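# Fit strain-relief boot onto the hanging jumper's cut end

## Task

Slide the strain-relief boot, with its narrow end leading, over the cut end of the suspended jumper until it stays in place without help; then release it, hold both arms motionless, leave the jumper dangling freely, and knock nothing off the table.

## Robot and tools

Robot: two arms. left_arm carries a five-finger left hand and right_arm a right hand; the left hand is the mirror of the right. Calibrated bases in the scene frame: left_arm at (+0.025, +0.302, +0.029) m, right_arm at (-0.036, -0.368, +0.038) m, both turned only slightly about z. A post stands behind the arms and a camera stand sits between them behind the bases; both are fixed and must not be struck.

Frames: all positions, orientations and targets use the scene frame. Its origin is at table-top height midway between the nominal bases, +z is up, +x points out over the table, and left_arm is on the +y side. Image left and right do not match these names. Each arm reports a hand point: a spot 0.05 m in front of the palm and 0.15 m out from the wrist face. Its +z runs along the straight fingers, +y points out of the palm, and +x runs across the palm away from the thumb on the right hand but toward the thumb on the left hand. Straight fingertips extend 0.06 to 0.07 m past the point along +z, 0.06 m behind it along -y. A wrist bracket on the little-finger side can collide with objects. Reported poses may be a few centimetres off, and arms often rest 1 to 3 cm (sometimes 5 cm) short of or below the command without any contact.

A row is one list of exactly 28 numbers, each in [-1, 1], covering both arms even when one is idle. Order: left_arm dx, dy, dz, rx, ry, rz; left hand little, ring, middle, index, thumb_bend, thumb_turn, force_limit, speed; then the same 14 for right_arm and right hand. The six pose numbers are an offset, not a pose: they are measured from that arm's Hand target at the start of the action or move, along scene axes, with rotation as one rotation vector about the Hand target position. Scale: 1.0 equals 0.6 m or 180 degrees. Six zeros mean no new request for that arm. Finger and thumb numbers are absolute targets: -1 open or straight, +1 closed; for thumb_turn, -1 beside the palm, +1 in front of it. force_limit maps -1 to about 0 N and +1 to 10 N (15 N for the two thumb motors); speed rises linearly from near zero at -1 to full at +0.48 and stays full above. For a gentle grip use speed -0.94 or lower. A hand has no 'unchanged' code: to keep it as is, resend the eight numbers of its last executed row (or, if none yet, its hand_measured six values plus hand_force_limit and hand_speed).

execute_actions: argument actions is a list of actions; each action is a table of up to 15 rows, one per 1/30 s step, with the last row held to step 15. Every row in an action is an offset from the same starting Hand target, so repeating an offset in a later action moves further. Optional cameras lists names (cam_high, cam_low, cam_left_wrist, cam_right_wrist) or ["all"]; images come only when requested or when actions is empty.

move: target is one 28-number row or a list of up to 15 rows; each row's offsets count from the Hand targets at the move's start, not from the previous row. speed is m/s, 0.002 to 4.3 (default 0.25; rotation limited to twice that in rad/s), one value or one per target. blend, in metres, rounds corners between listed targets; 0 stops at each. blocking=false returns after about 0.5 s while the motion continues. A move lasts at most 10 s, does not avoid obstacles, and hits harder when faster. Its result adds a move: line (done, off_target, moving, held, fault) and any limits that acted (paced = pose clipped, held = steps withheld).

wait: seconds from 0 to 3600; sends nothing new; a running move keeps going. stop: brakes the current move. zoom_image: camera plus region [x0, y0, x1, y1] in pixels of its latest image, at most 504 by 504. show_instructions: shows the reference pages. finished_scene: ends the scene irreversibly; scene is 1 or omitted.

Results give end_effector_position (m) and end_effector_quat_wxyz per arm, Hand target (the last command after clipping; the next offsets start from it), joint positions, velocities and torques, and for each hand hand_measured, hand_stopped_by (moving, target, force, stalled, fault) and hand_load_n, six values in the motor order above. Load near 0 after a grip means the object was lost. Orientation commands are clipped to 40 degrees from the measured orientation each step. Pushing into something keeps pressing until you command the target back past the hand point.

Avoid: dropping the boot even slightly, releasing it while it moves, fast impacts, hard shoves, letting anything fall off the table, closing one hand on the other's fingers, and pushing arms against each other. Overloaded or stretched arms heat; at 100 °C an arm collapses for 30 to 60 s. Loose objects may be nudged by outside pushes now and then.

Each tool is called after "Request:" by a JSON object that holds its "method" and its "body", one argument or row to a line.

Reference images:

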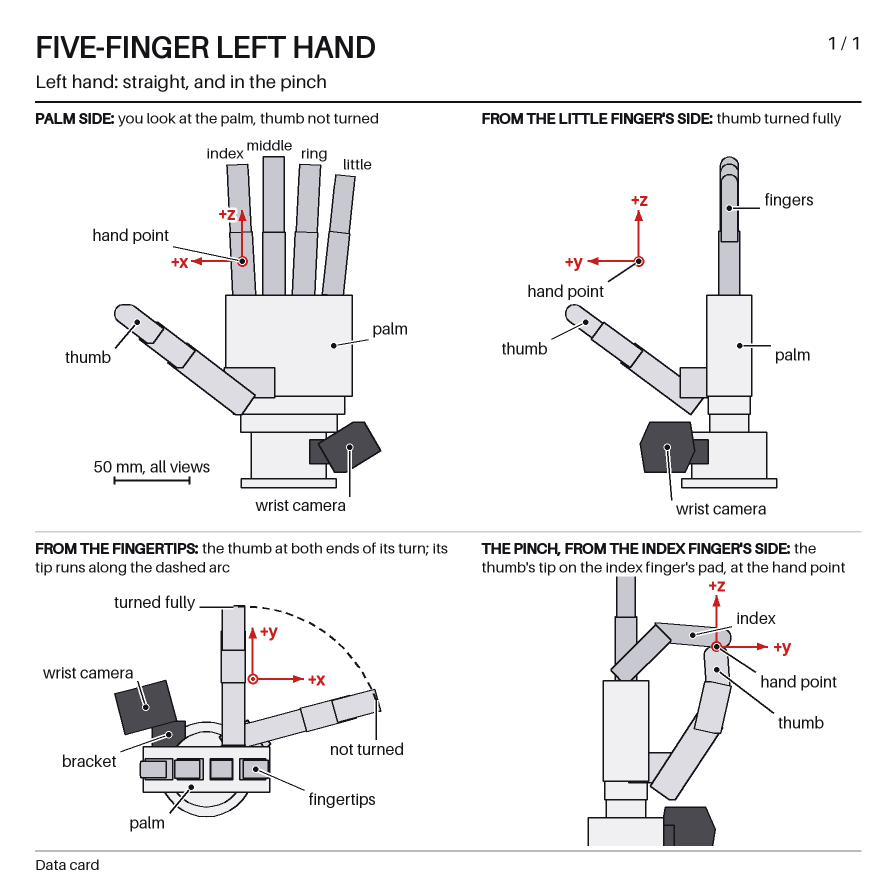

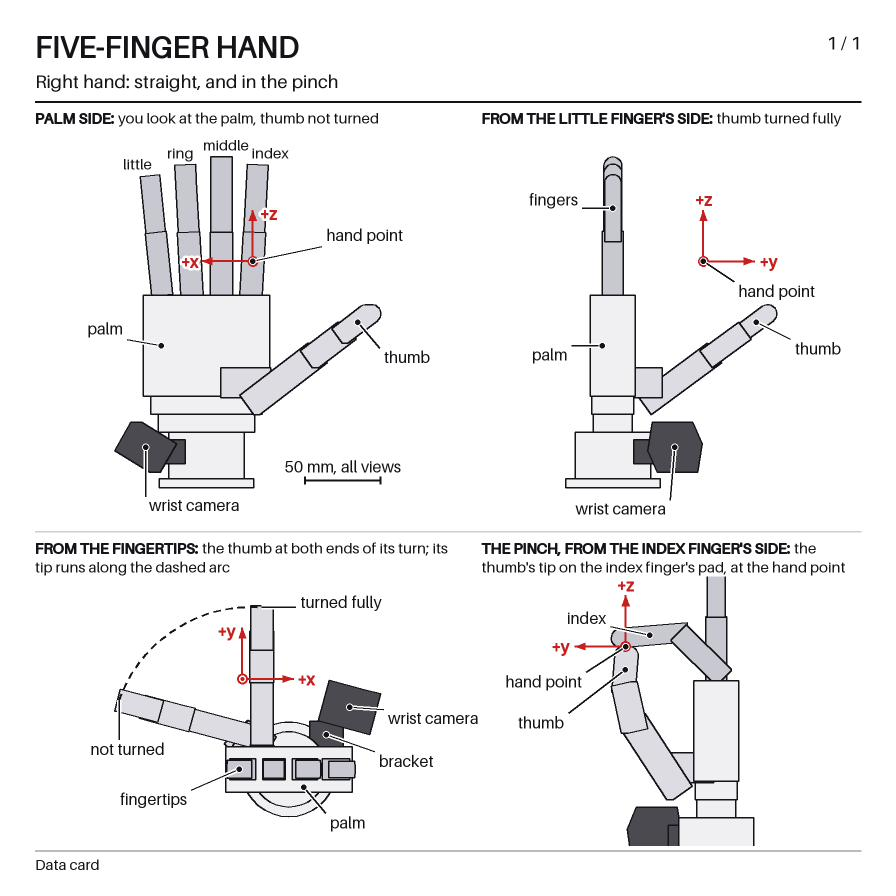

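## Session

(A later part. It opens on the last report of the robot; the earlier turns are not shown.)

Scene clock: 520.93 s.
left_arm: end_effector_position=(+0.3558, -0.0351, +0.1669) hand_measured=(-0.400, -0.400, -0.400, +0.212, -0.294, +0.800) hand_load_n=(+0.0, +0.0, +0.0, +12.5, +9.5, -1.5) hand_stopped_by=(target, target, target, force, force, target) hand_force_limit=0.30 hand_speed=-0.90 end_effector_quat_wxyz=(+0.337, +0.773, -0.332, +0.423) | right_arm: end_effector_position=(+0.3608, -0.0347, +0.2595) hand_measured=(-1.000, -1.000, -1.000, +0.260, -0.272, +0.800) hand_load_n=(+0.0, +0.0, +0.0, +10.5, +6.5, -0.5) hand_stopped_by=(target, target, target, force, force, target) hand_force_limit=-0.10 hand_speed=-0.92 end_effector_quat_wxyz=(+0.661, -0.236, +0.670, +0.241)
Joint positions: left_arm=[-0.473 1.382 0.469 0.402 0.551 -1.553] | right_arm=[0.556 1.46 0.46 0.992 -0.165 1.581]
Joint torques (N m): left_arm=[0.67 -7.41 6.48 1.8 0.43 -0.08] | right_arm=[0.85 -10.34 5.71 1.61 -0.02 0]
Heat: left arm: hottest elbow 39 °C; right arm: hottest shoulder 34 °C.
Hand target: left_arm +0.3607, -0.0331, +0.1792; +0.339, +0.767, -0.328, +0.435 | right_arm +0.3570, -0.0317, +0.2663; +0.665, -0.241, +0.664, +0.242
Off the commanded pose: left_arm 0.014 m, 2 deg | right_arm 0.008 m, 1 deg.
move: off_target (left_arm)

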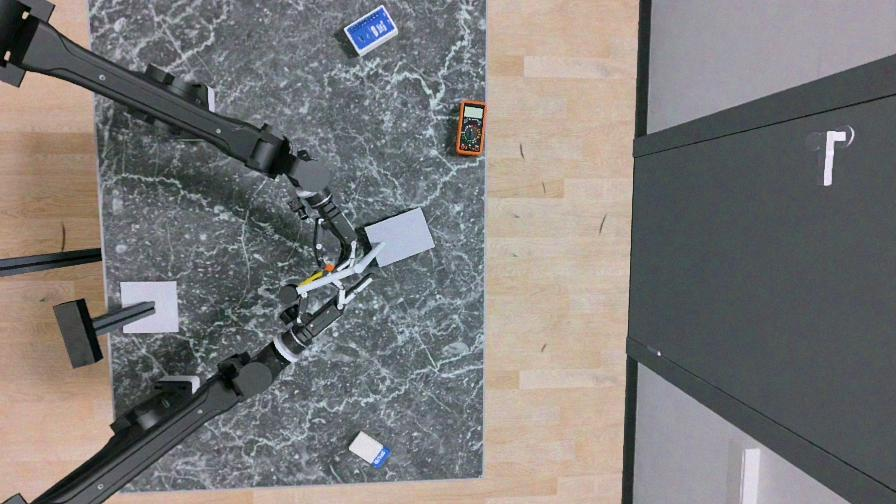

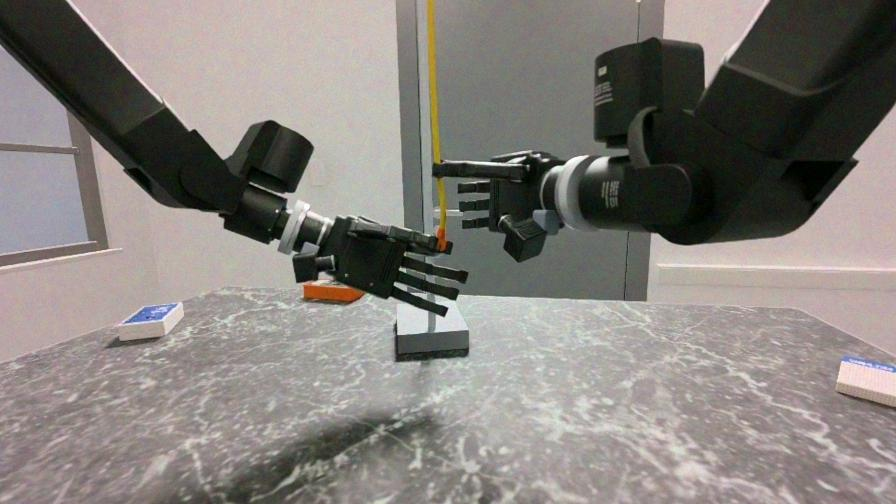

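Request:
{"method": "move", "body": {
  "target": [0,0,0,0,0,0,-0.4,-0.4,-0.4,0.5,-0.2,0.8,0.3,-0.9,0,0,0,0,0,0,-1,-1,-1,0.05,-0.5,0.8,-0.1,-0.85],
  "speed": 0.04,
  "cameras": ["cam_high","cam_low"]
}}

Request:
{"method": "zoom_image", "body": {
  "camera": "cam_low",
  "region": [400, 150, 480, 260]
}}

Request:
{"method": "zoom_image", "body": {
  "camera": "cam_high",
  "region": [280, 235, 360, 315]
}}

Scene clock: 523.87 s.
left_arm: end_effector_position=(+0.3555, -0.0352, +0.1677) hand_measured=(-0.400, -0.400, -0.400, +0.212, -0.294, +0.800) hand_load_n=(+0.0, +0.0, +0.0, +12.5, +9.5, -2.0) hand_stopped_by=(target, target, target, force, force, target) hand_force_limit=0.30 hand_speed=-0.90 end_effector_quat_wxyz=(+0.337, +0.773, -0.332, +0.423) | right_arm: end_effector_position=(+0.3608, -0.0347, +0.2594) hand_measured=(-1.000, -1.000, -1.000, +0.050, -0.500, +0.800) hand_load_n=(+0.0, +0.0, +0.0, +0.0, +0.0, -0.5) hand_stopped_by=(target, target, target, target, target, target) hand_force_limit=-0.10 hand_speed=-0.85 end_effector_quat_wxyz=(+0.662, -0.236, +0.670, +0.241)
Joint positions: left_arm=[-0.473 1.38 0.469 0.402 0.553 -1.553] | right_arm=[0.556 1.46 0.46 0.992 -0.165 1.579]
Joint torques (N m): left_arm=[0.91 -7.41 6.5 1.73 0.37 -0.09] | right_arm=[0.44 -10.7 5.68 1.62 0.04 0.04]
Heat: left arm: hottest elbow 39 °C; right arm: hottest shoulder 34 °C.
Hand target: left_arm +0.3608, -0.0330, +0.1792; +0.339, +0.767, -0.328, +0.435 | right_arm +0.3570, -0.0317, +0.2663; +0.665, -0.241, +0.665, +0.242
Off the commanded pose: left_arm 0.013 m, 2 deg | right_arm 0.008 m, 1 deg.
move: done

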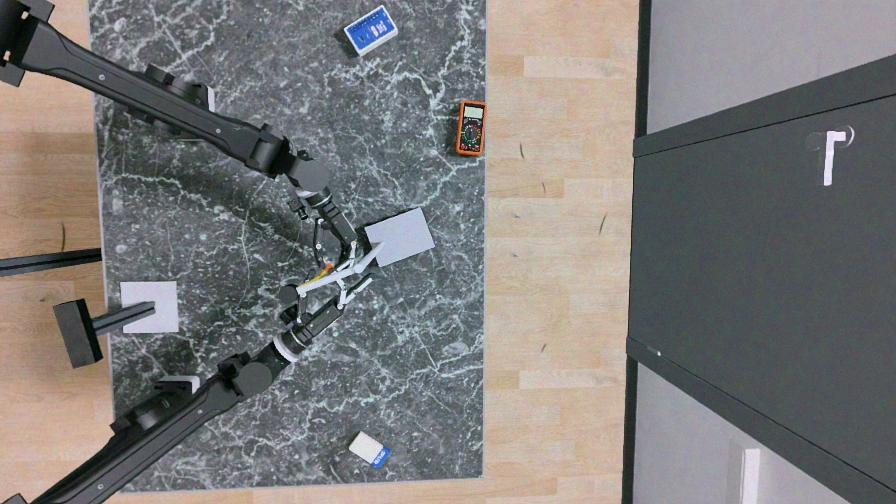

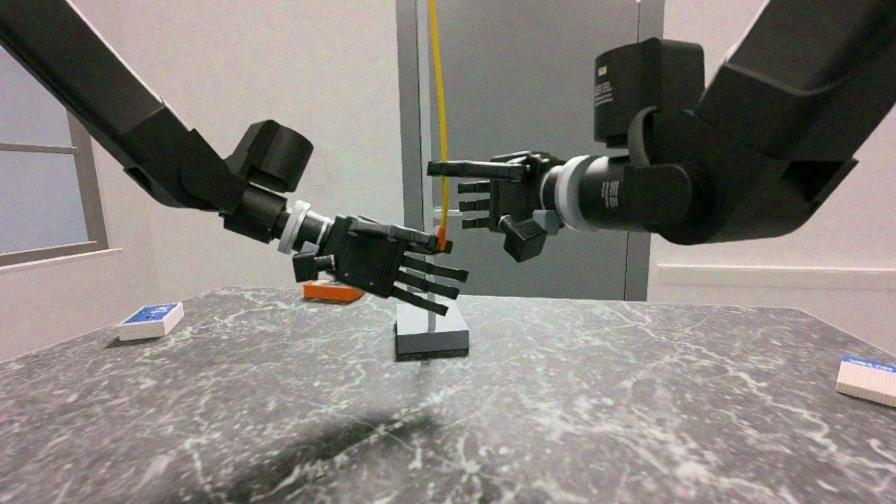

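Scaled by 4.582.

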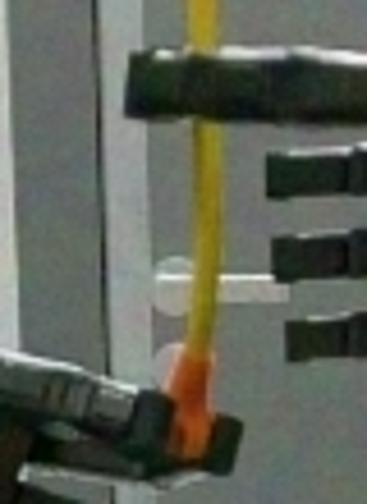

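Scaled by 6.300.

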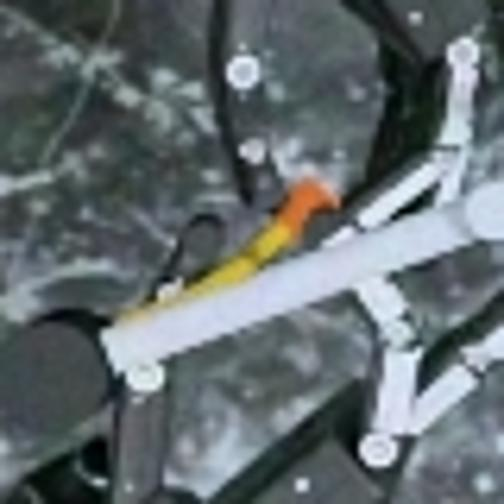

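Request:
{"method": "move", "body": {
  "target": [0,0,0.0,0,0.025,0,-0.4,-0.4,-0.4,0.5,-0.2,0.8,0.3,-0.9,0,0,0,0,0,0,-1,-1,-1,0.05,-0.5,0.8,-0.1,-0.85],
  "speed": 0.04,
  "cameras": ["cam_high","cam_low"]
}}

Request:
{"method": "zoom_image", "body": {
  "camera": "cam_low",
  "region": [400, 150, 480, 260]
}}

Request:
{"method": "zoom_image", "body": {
  "camera": "cam_high",
  "region": [280, 235, 360, 315]
}}

Scene clock: 526.47 s.
left_arm: end_effector_position=(+0.3494, -0.0331, +0.1653) hand_measured=(-0.400, -0.400, -0.400, +0.212, -0.294, +0.800) hand_load_n=(+0.0, +0.0, +0.5, +12.0, +9.5, -1.0) hand_stopped_by=(target, target, target, force, force, target) hand_force_limit=0.30 hand_speed=-0.90 end_effector_quat_wxyz=(+0.350, +0.786, -0.322, +0.395) | right_arm: end_effector_position=(+0.3608, -0.0347, +0.2594) hand_measured=(-1.000, -1.000, -1.000, +0.050, -0.500, +0.800) hand_load_n=(+0.0, +0.0, +0.0, +0.0, +0.0, +0.0) hand_stopped_by=(target, target, target, target, target, target) hand_force_limit=-0.10 hand_speed=-0.85 end_effector_quat_wxyz=(+0.662, -0.236, +0.670, +0.241)
Joint positions: left_arm=[-0.47 1.363 0.469 0.337 0.575 -1.581] | right_arm=[0.556 1.46 0.46 0.992 -0.165 1.579]
Joint torques (N m): left_arm=[0.79 -6.83 7.84 0.95 0.33 -0.08] | right_arm=[0.79 -10.46 5.86 1.69 0.02 0.07]
Heat: left arm: hottest elbow 39 °C; right arm: hottest shoulder 34 °C.
Hand target: left_arm +0.3607, -0.0331, +0.1793; +0.351, +0.783, -0.315, +0.405 | right_arm +0.3570, -0.0317, +0.2663; +0.665, -0.241, +0.665, +0.242
Off the commanded pose: left_arm 0.018 m, 1 deg | right_arm 0.008 m, 1 deg.
move: off_target (left_arm)

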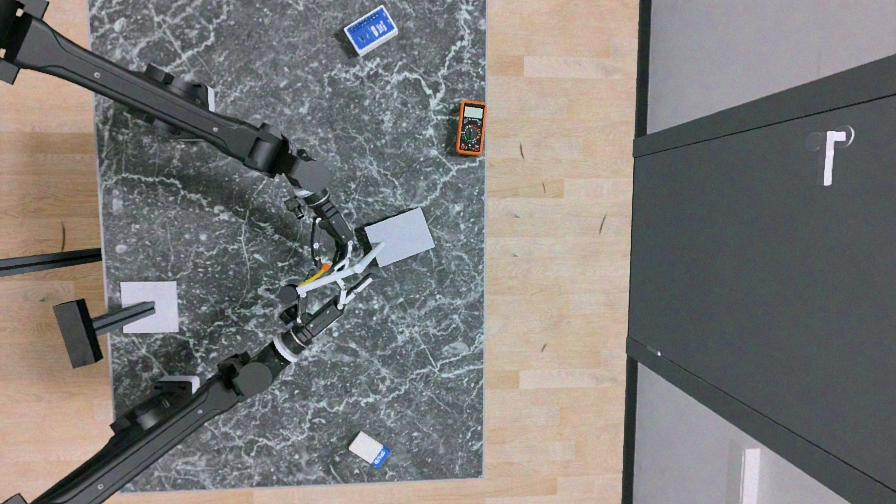

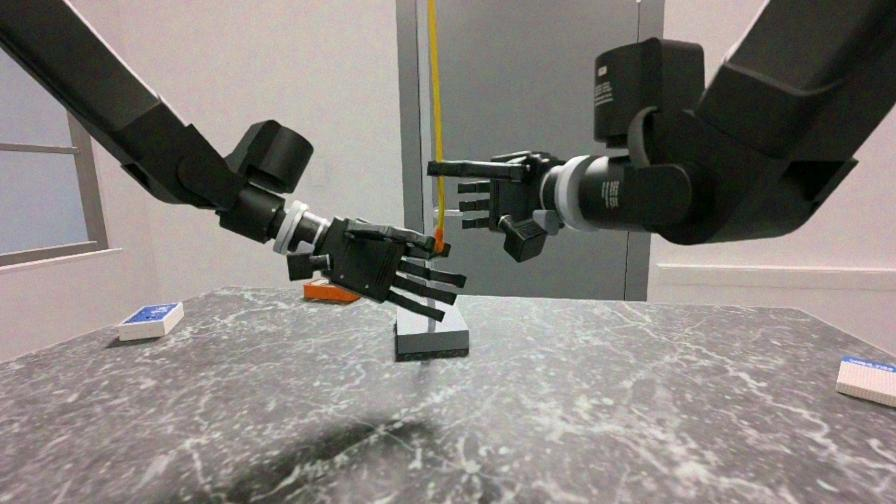

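Scaled by 4.582.

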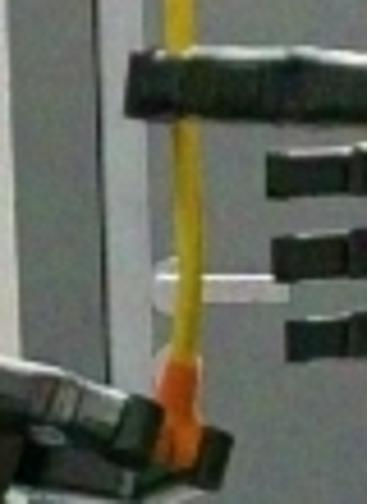

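Scaled by 6.300.

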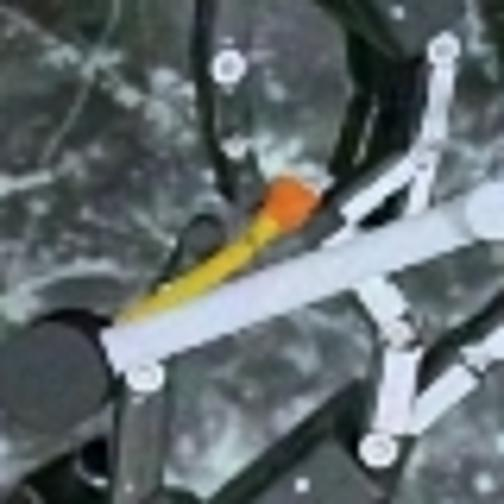

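Request:
{"method": "move", "body": {
  "target": [0.0075,-0.002,0.0,0,0.0,0,-0.4,-0.4,-0.4,0.5,-0.2,0.8,0.3,-0.9,0,0,-0.025,0,0,0,-1,-1,-1,0.05,-0.5,0.8,-0.1,-0.85],
  "speed": 0.04,
  "cameras": ["cam_high","cam_low"]
}}

Request:
{"method": "zoom_image", "body": {
  "camera": "cam_low",
  "region": [400, 150, 480, 260]
}}

Request:
{"method": "zoom_image", "body": {
  "camera": "cam_high",
  "region": [280, 235, 360, 315]
}}

Scene clock: 528.30 s.
left_arm: end_effector_position=(+0.3501, -0.0322, +0.1656) hand_measured=(-0.400, -0.400, -0.400, +0.212, -0.294, +0.800) hand_load_n=(+0.0, +0.0, +0.0, +12.5, +9.5, -1.0) hand_stopped_by=(target, target, target, force, force, target) hand_force_limit=0.30 hand_speed=-0.90 end_effector_quat_wxyz=(+0.350, +0.786, -0.321, +0.395) | right_arm: end_effector_position=(+0.3605, -0.0348, +0.2522) hand_measured=(-1.000, -1.000, -1.000, +0.050, -0.500, +0.800) hand_load_n=(+0.0, +0.0, +0.0, +0.0, +0.0, -0.5) hand_stopped_by=(target, target, target, target, target, target) hand_force_limit=-0.10 hand_speed=-0.85 end_effector_quat_wxyz=(+0.661, -0.237, +0.670, +0.241)
Joint positions: left_arm=[-0.467 1.363 0.469 0.337 0.577 -1.581] | right_arm=[0.556 1.485 0.454 1.02 -0.165 1.579]
Joint torques (N m): left_arm=[1.03 -6.12 8.68 0.94 0.35 -0.09] | right_arm=[0.5 -8.06 5.01 3.08 0.02 0.06]
Heat: left arm: hottest elbow 39 °C; right arm: hottest shoulder 34 °C.
Hand target: left_arm +0.3652, -0.0343, +0.1793; +0.351, +0.783, -0.315, +0.405 | right_arm +0.3571, -0.0317, +0.2512; +0.665, -0.241, +0.665, +0.242
Off the commanded pose: left_arm 0.021 m, 1 deg | right_arm 0.005 m, 1 deg.
move: off_target (left_arm)

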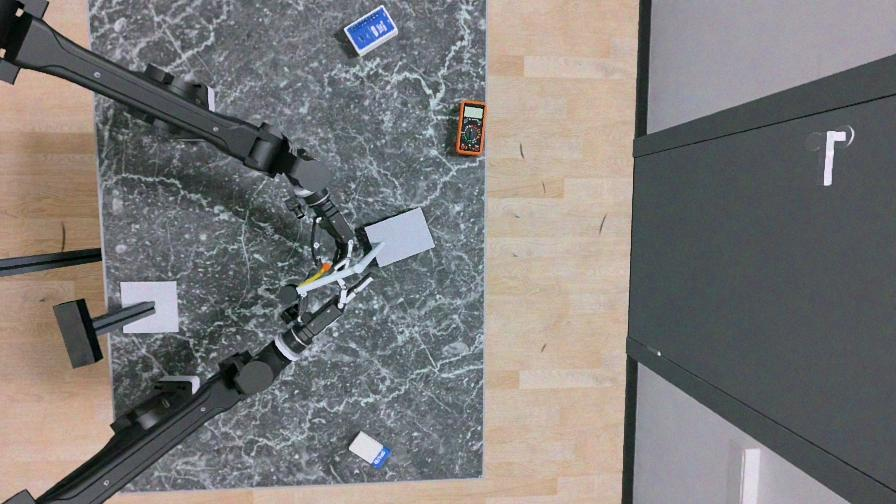

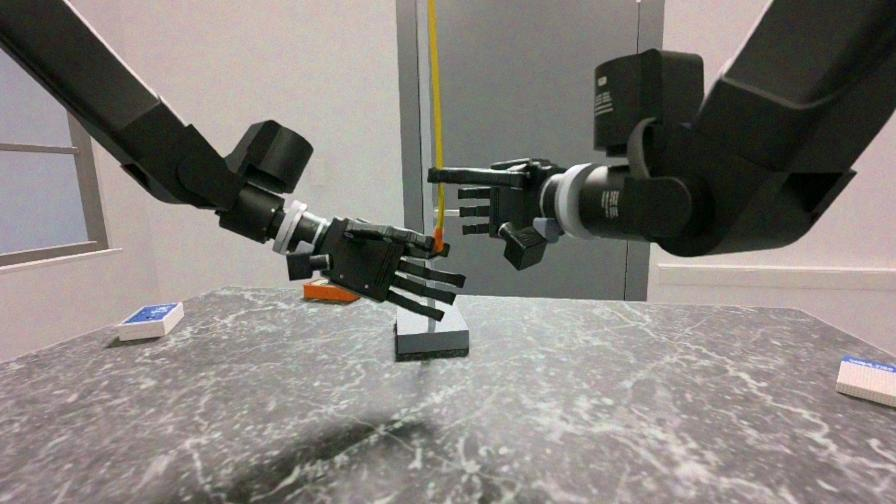

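Scaled by 4.582.

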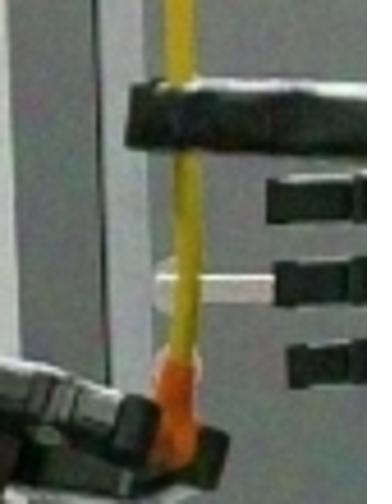

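Scaled by 6.300.

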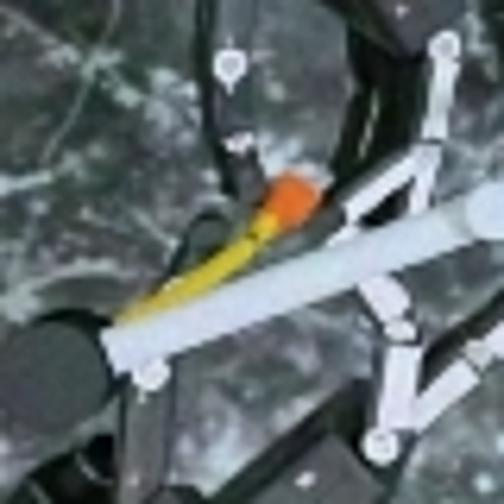

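Request:
{"method": "move", "body": {
  "target": [0.01,-0.006,0.0,0,0.0,0,-0.4,-0.4,-0.4,0.5,-0.2,0.8,0.3,-0.9,0,0,-0.025,0,0,0,-1,-1,-1,0.05,-0.5,0.8,-0.1,-0.85],
  "speed": 0.04,
  "cameras": ["cam_high","cam_low"]
}}

Request:
{"method": "zoom_image", "body": {
  "camera": "cam_low",
  "region": [400, 150, 480, 260]
}}

Request:
{"method": "zoom_image", "body": {
  "camera": "cam_high",
  "region": [280, 235, 360, 315]
}}

Scene clock: 529.93 s.
left_arm: end_effector_position=(+0.3543, -0.0343, +0.1662) hand_measured=(-0.400, -0.400, -0.400, +0.212, -0.294, +0.800) hand_load_n=(+0.0, +0.0, +0.0, +12.5, +10.0, -1.5) hand_stopped_by=(target, target, target, force, force, target) hand_force_limit=0.30 hand_speed=-0.90 end_effector_quat_wxyz=(+0.350, +0.787, -0.321, +0.395) | right_arm: end_effector_position=(+0.3607, -0.0347, +0.2367) hand_measured=(-1.000, -1.000, -1.000, +0.050, -0.500, +0.800) hand_load_n=(+0.0, +0.0, +0.0, +0.0, +0.0, +0.0) hand_stopped_by=(target, target, target, target, target, target) hand_force_limit=-0.10 hand_speed=-0.85 end_effector_quat_wxyz=(+0.661, -0.237, +0.671, +0.241)
Joint positions: left_arm=[-0.467 1.373 0.482 0.334 0.577 -1.581] | right_arm=[0.556 1.544 0.446 1.087 -0.165 1.579]
Joint torques (N m): left_arm=[1.08 -5.77 9.01 1.07 0.31 -0.11] | right_arm=[0.62 -8.53 4.67 3.07 0.02 0.04]
Heat: left arm: hottest elbow 39 °C; right arm: hottest shoulder 34 °C.
Hand target: left_arm +0.3712, -0.0379, +0.1793; +0.351, +0.783, -0.315, +0.405 | right_arm +0.3570, -0.0317, +0.2362; +0.665, -0.241, +0.665, +0.242
Off the commanded pose: left_arm 0.022 m, 1 deg | right_arm 0.005 m, 1 deg.
move: off_target (left_arm)

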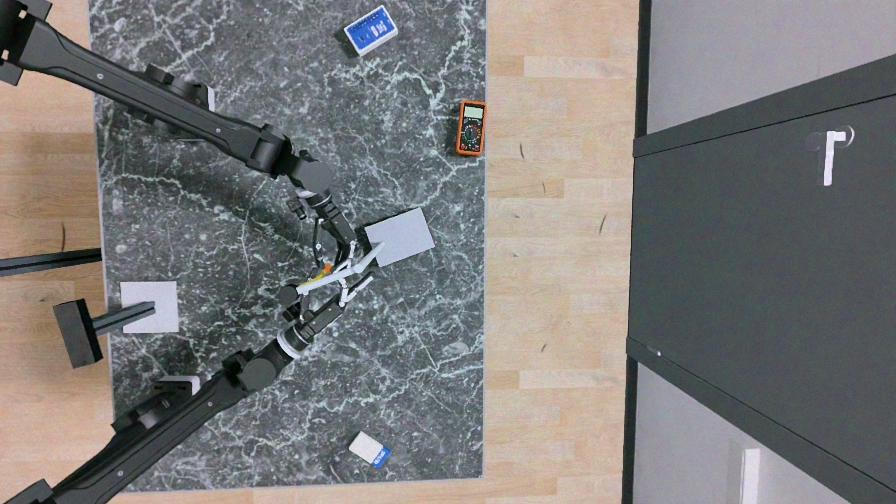

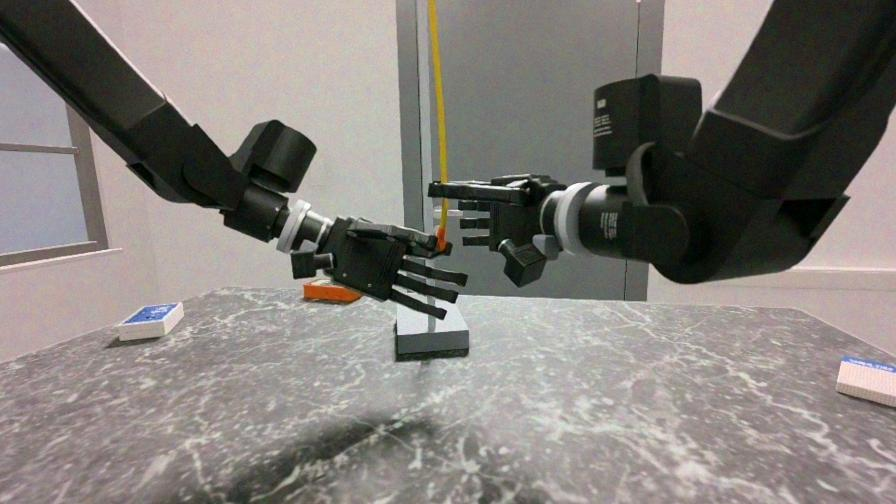

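Scaled by 4.582.

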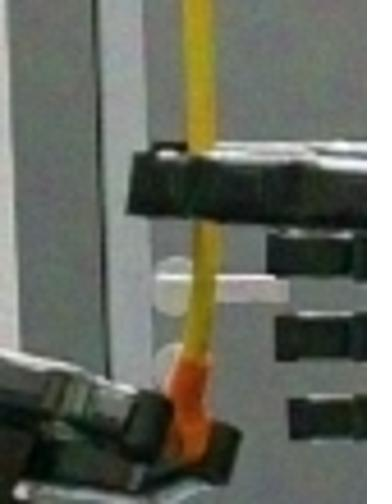

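Scaled by 6.300.

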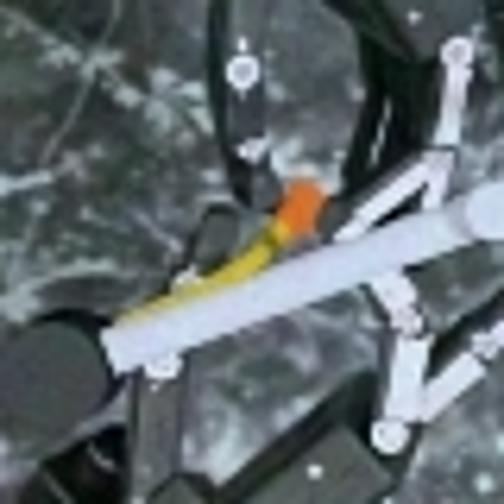

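Request:
{"method": "move", "body": {
  "target": [0.0,0.0,0.0,-0.0222,0.0,0,-0.4,-0.4,-0.4,0.5,-0.2,0.8,0.3,-0.9,0,0,-0.007,0,0,0,-1,-1,-1,0.05,-0.5,0.8,-0.1,-0.85],
  "speed": 0.04,
  "cameras": ["cam_high","cam_low"]
}}

Request:
{"method": "zoom_image", "body": {
  "camera": "cam_low",
  "region": [400, 150, 480, 260]
}}

Request:
{"method": "zoom_image", "body": {
  "camera": "cam_high",
  "region": [280, 235, 360, 315]
}}

Scene clock: 532.60 s.
left_arm: end_effector_position=(+0.3601, -0.0382, +0.1687) hand_measured=(-0.400, -0.400, -0.400, +0.212, -0.294, +0.800) hand_load_n=(+0.0, +0.0, +0.0, +12.5, +9.5, -2.0) hand_stopped_by=(target, target, target, force, force, target) hand_force_limit=0.30 hand_speed=-0.90 end_effector_quat_wxyz=(+0.374, +0.777, -0.308, +0.402) | right_arm: end_effector_position=(+0.3610, -0.0345, +0.2350) hand_measured=(-1.000, -1.000, -1.000, +0.050, -0.500, +0.800) hand_load_n=(+0.0, +0.0, +0.0, +0.0, +0.0, +0.0) hand_stopped_by=(target, target, target, target, target, target) hand_force_limit=-0.10 hand_speed=-0.85 end_effector_quat_wxyz=(+0.663, -0.236, +0.669, +0.241)
Joint positions: left_arm=[-0.463 1.426 0.482 0.439 0.609 -1.636] | right_arm=[0.556 1.557 0.446 1.105 -0.165 1.579]
Joint torques (N m): left_arm=[1.03 -6.24 7.02 2.56 0.42 -0.18] | right_arm=[0.97 -7.65 4.46 3.14 0.04 0.03]
Heat: left arm: hottest elbow 39 °C; right arm: hottest shoulder 34 °C.
Hand target: left_arm +0.3713, -0.0379, +0.1793; +0.378, +0.771, -0.301, +0.416 | right_arm +0.3570, -0.0317, +0.2321; +0.665, -0.241, +0.665, +0.242
Off the commanded pose: left_arm 0.015 m, 2 deg | right_arm 0.006 m, 1 deg.
move: off_target (left_arm)

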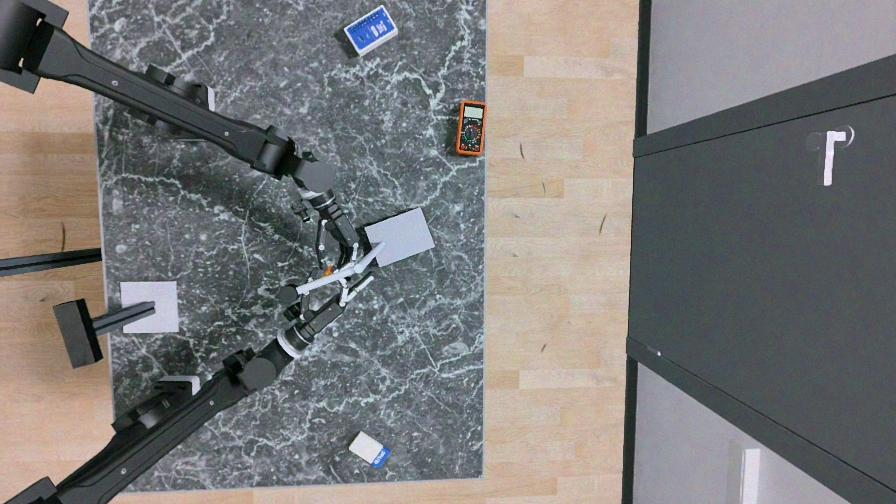

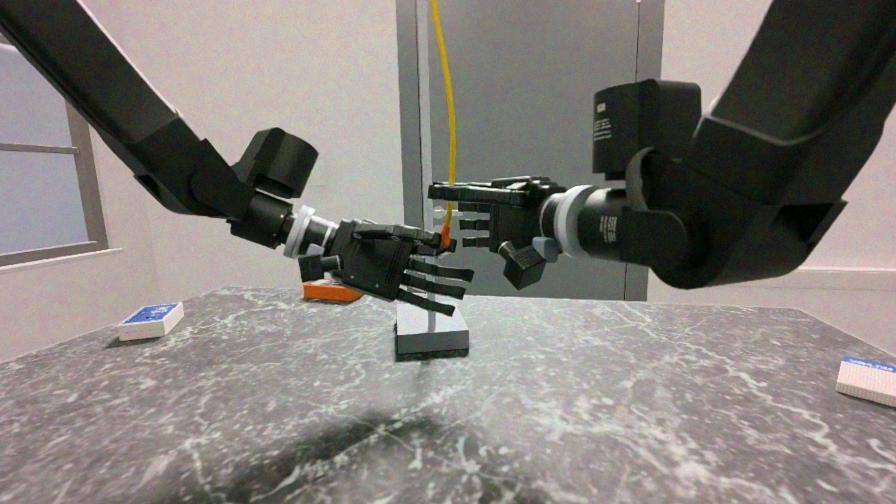

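Scaled by 4.582.

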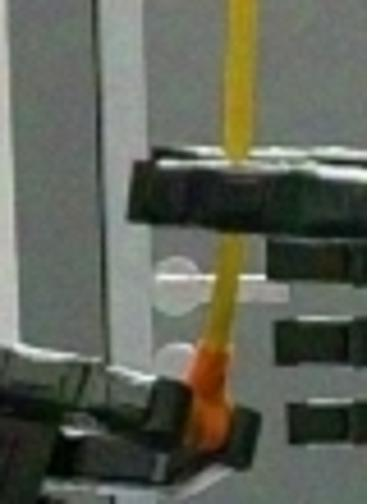

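Scaled by 6.300.

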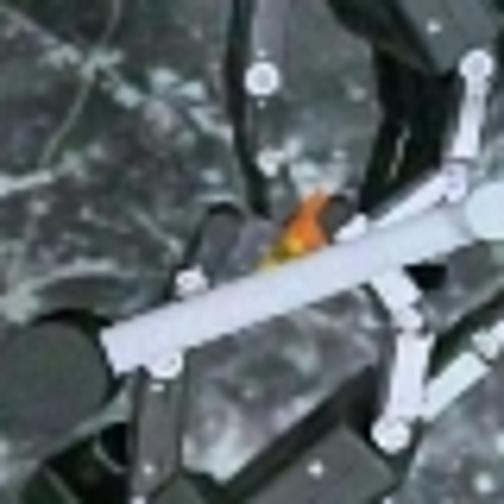

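Request:
{"method": "zoom_image", "body": {
  "camera": "cam_low",
  "region": [425, 215, 465, 255]
}}

Request:
{"method": "zoom_image", "body": {
  "camera": "cam_high",
  "region": [315, 255, 345, 285]
}}

Scaled by 12.600.

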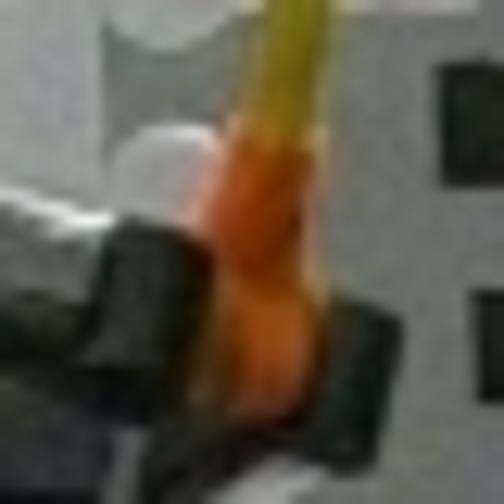

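Scaled by 16.800.

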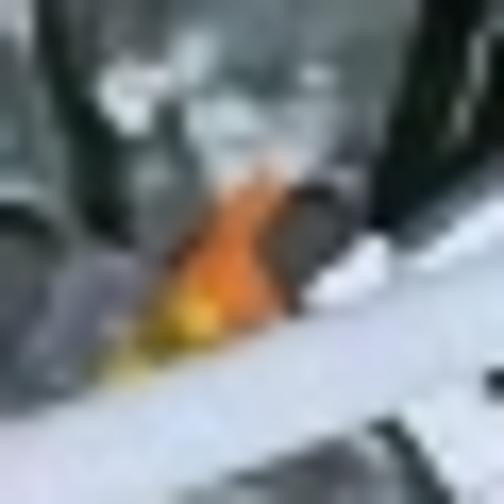

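Request:
{"method": "move", "body": {
  "target": [-0.008,0.008,0.0,-0.06,0.012,0,-0.4,-0.4,-0.4,0.5,-0.2,0.8,0.3,-0.9,0,0,0.0,0,0,0,-1,-1,-1,0.05,-0.5,0.8,-0.1,-0.85],
  "speed": 0.04,
  "cameras": ["cam_high","cam_low"]
}}

Request:
{"method": "zoom_image", "body": {
  "camera": "cam_low",
  "region": [405, 180, 475, 260]
}}

Request:
{"method": "zoom_image", "body": {
  "camera": "cam_high",
  "region": [290, 240, 350, 300]
}}

Scene clock: 538.53 s.
left_arm: end_effector_position=(+0.3610, -0.0365, +0.1742) hand_measured=(-0.400, -0.400, -0.400, +0.212, -0.294, +0.800) hand_load_n=(+0.0, +0.0, +0.0, +12.5, +9.5, -3.0) hand_stopped_by=(target, target, target, force, force, target) hand_force_limit=0.30 hand_speed=-0.90 end_effector_quat_wxyz=(+0.451, +0.743, -0.261, +0.420) | right_arm: end_effector_position=(+0.3610, -0.0345, +0.2350) hand_measured=(-1.000, -1.000, -1.000, +0.050, -0.500, +0.800) hand_load_n=(+0.0, +0.0, +0.0, +0.0, +0.0, -0.5) hand_stopped_by=(target, target, target, target, target, target) hand_force_limit=-0.10 hand_speed=-0.85 end_effector_quat_wxyz=(+0.663, -0.236, +0.669, +0.241)
Joint positions: left_arm=[-0.452 1.58 0.436 0.827 0.689 -1.848] | right_arm=[0.556 1.557 0.446 1.105 -0.165 1.579]
Joint torques (N m): left_arm=[0.91 -6.71 4.86 2.74 0.32 -0.19] | right_arm=[0.62 -7.24 4.41 3.15 0.01 0.09]
Heat: left arm: hottest elbow 39 °C; right arm: hottest shoulder 34 °C.
Hand target: left_arm +0.3665, -0.0331, +0.1794; +0.455, +0.739, -0.253, +0.428 | right_arm +0.3570, -0.0317, +0.2321; +0.665, -0.241, +0.665, +0.242
Off the commanded pose: left_arm 0.008 m, 1 deg | right_arm 0.006 m, 1 deg.
move: done

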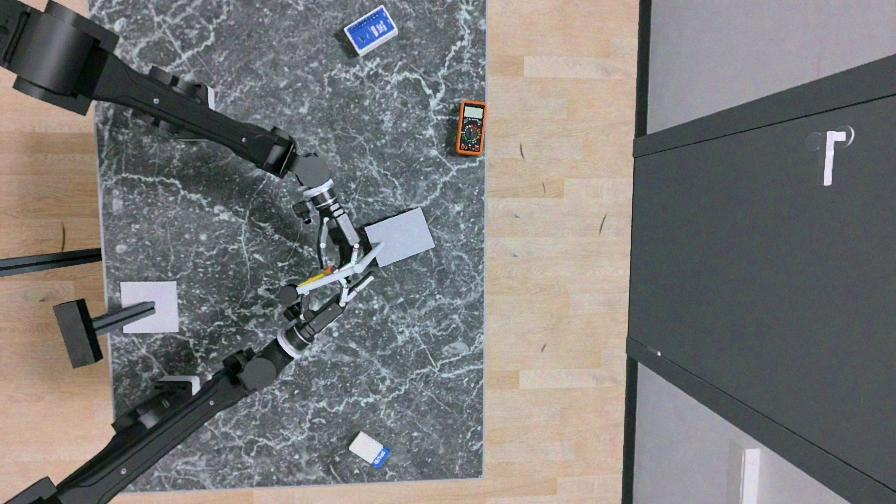

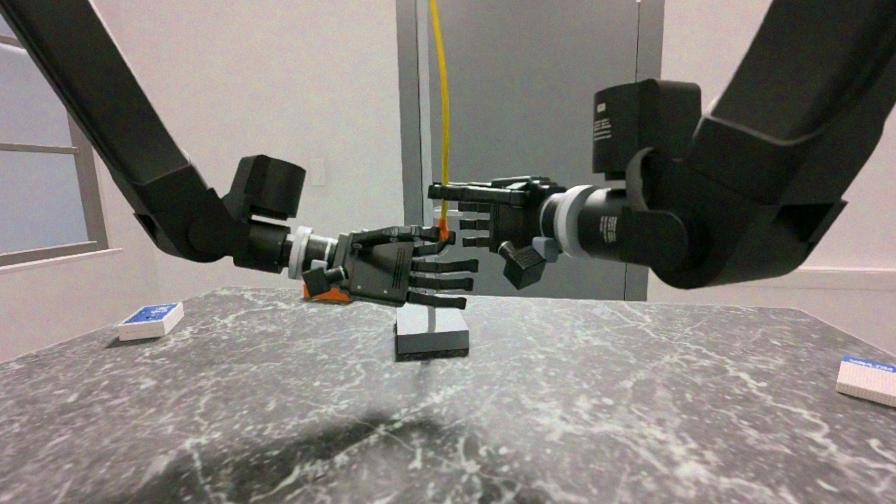

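Scaled by 6.300.

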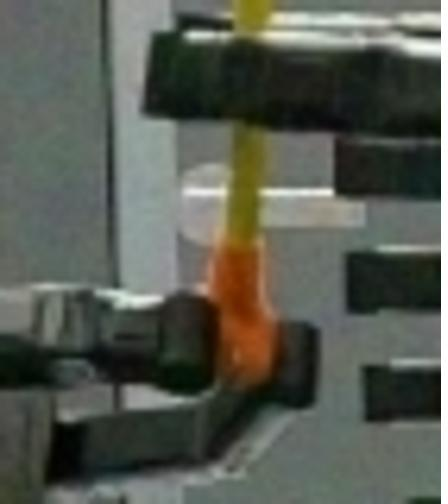

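Scaled by 8.400.

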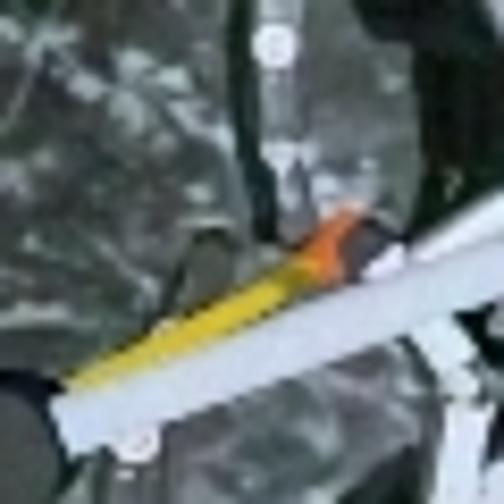

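Request:
{"method": "wait", "body": {
  "seconds": 0.1,
  "cameras": ["all"]
}}

Scene clock: 540.90 s.
left_arm: end_effector_position=(+0.3611, -0.0365, +0.1742) hand_measured=(-0.400, -0.400, -0.400, +0.212, -0.294, +0.800) hand_load_n=(+0.0, +0.0, +0.0, +12.5, +9.5, -3.0) hand_stopped_by=(target, target, target, force, force, target) hand_force_limit=0.30 hand_speed=-0.90 end_effector_quat_wxyz=(+0.451, +0.743, -0.260, +0.420) | right_arm: end_effector_position=(+0.3610, -0.0345, +0.2350) hand_measured=(-1.000, -1.000, -1.000, +0.050, -0.500, +0.800) hand_load_n=(+0.0, +0.0, +0.0, +0.0, +0.0, -0.5) hand_stopped_by=(target, target, target, target, target, target) hand_force_limit=-0.10 hand_speed=-0.85 end_effector_quat_wxyz=(+0.663, -0.236, +0.669, +0.241)
Joint positions: left_arm=[-0.452 1.58 0.436 0.827 0.689 -1.849] | right_arm=[0.556 1.557 0.446 1.105 -0.165 1.579]
Joint torques (N m): left_arm=[0.85 -6.83 4.81 2.65 0.33 -0.18] | right_arm=[0.62 -7.59 4.52 3.26 0.04 0.07]
Heat: left arm: hottest elbow 38 °C; right arm: hottest shoulder 34 °C.
Hand target: left_arm +0.3665, -0.0331, +0.1794; +0.455, +0.739, -0.253, +0.428 | right_arm +0.3570, -0.0317, +0.2321; +0.665, -0.241, +0.665, +0.242
Off the commanded pose: left_arm 0.008 m, 1 deg | right_arm 0.006 m, 1 deg.
wait: 0.10 s; at rest from the start

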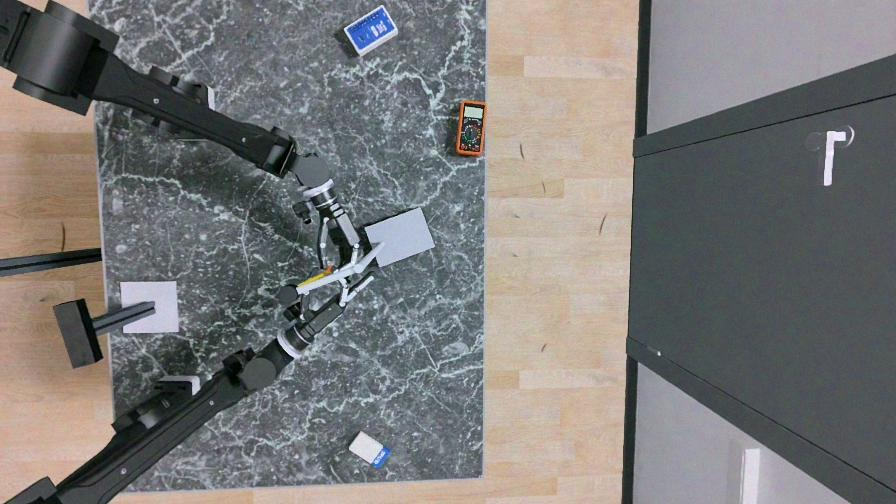

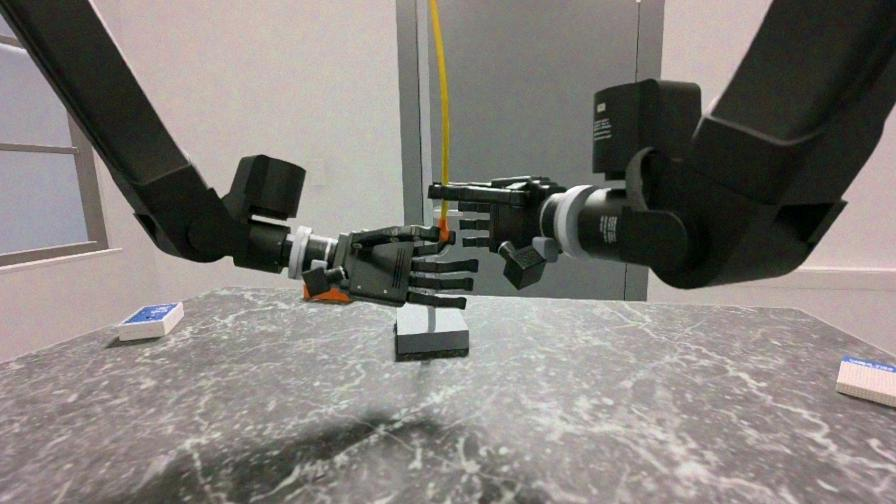

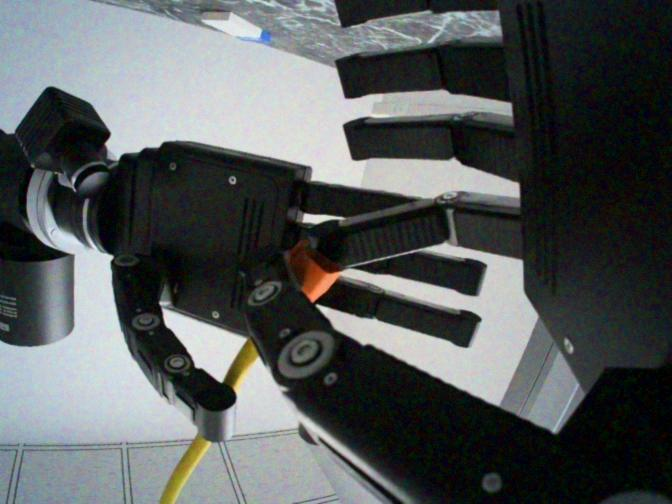

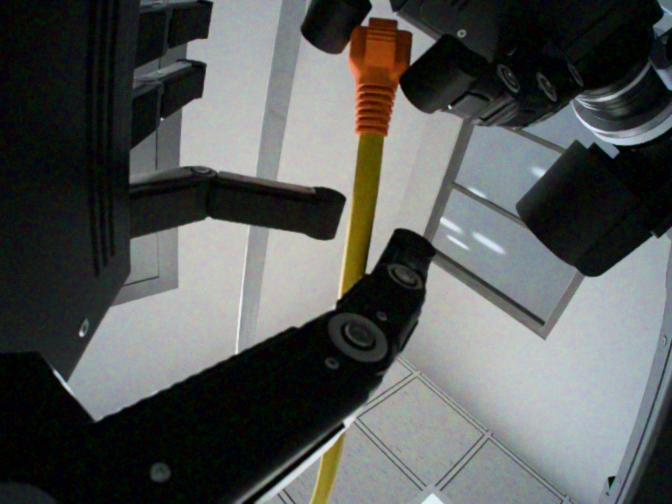

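Request:
{"method": "zoom_image", "body": {
  "camera": "cam_right_wrist",
  "region": [260, 0, 500, 260]
}}

Request:
{"method": "zoom_image", "body": {
  "camera": "cam_left_wrist",
  "region": [160, 180, 420, 504]
}}

Scaled by 1.938 from the camera's image (finer frame: 960x720).

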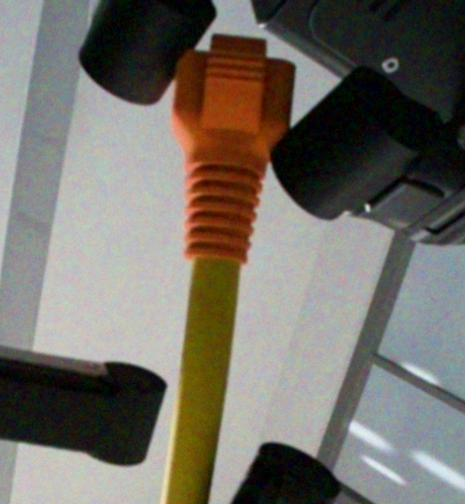

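Scaled by 1.556 from the camera's image (finer frame: 960x720).

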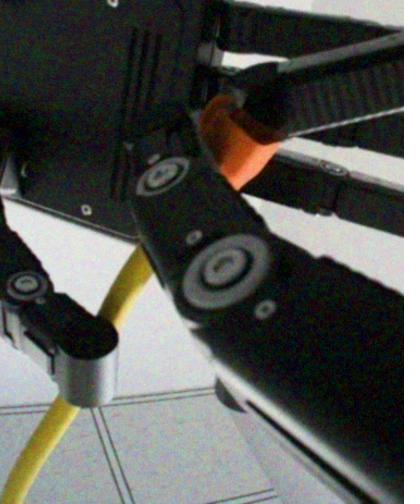

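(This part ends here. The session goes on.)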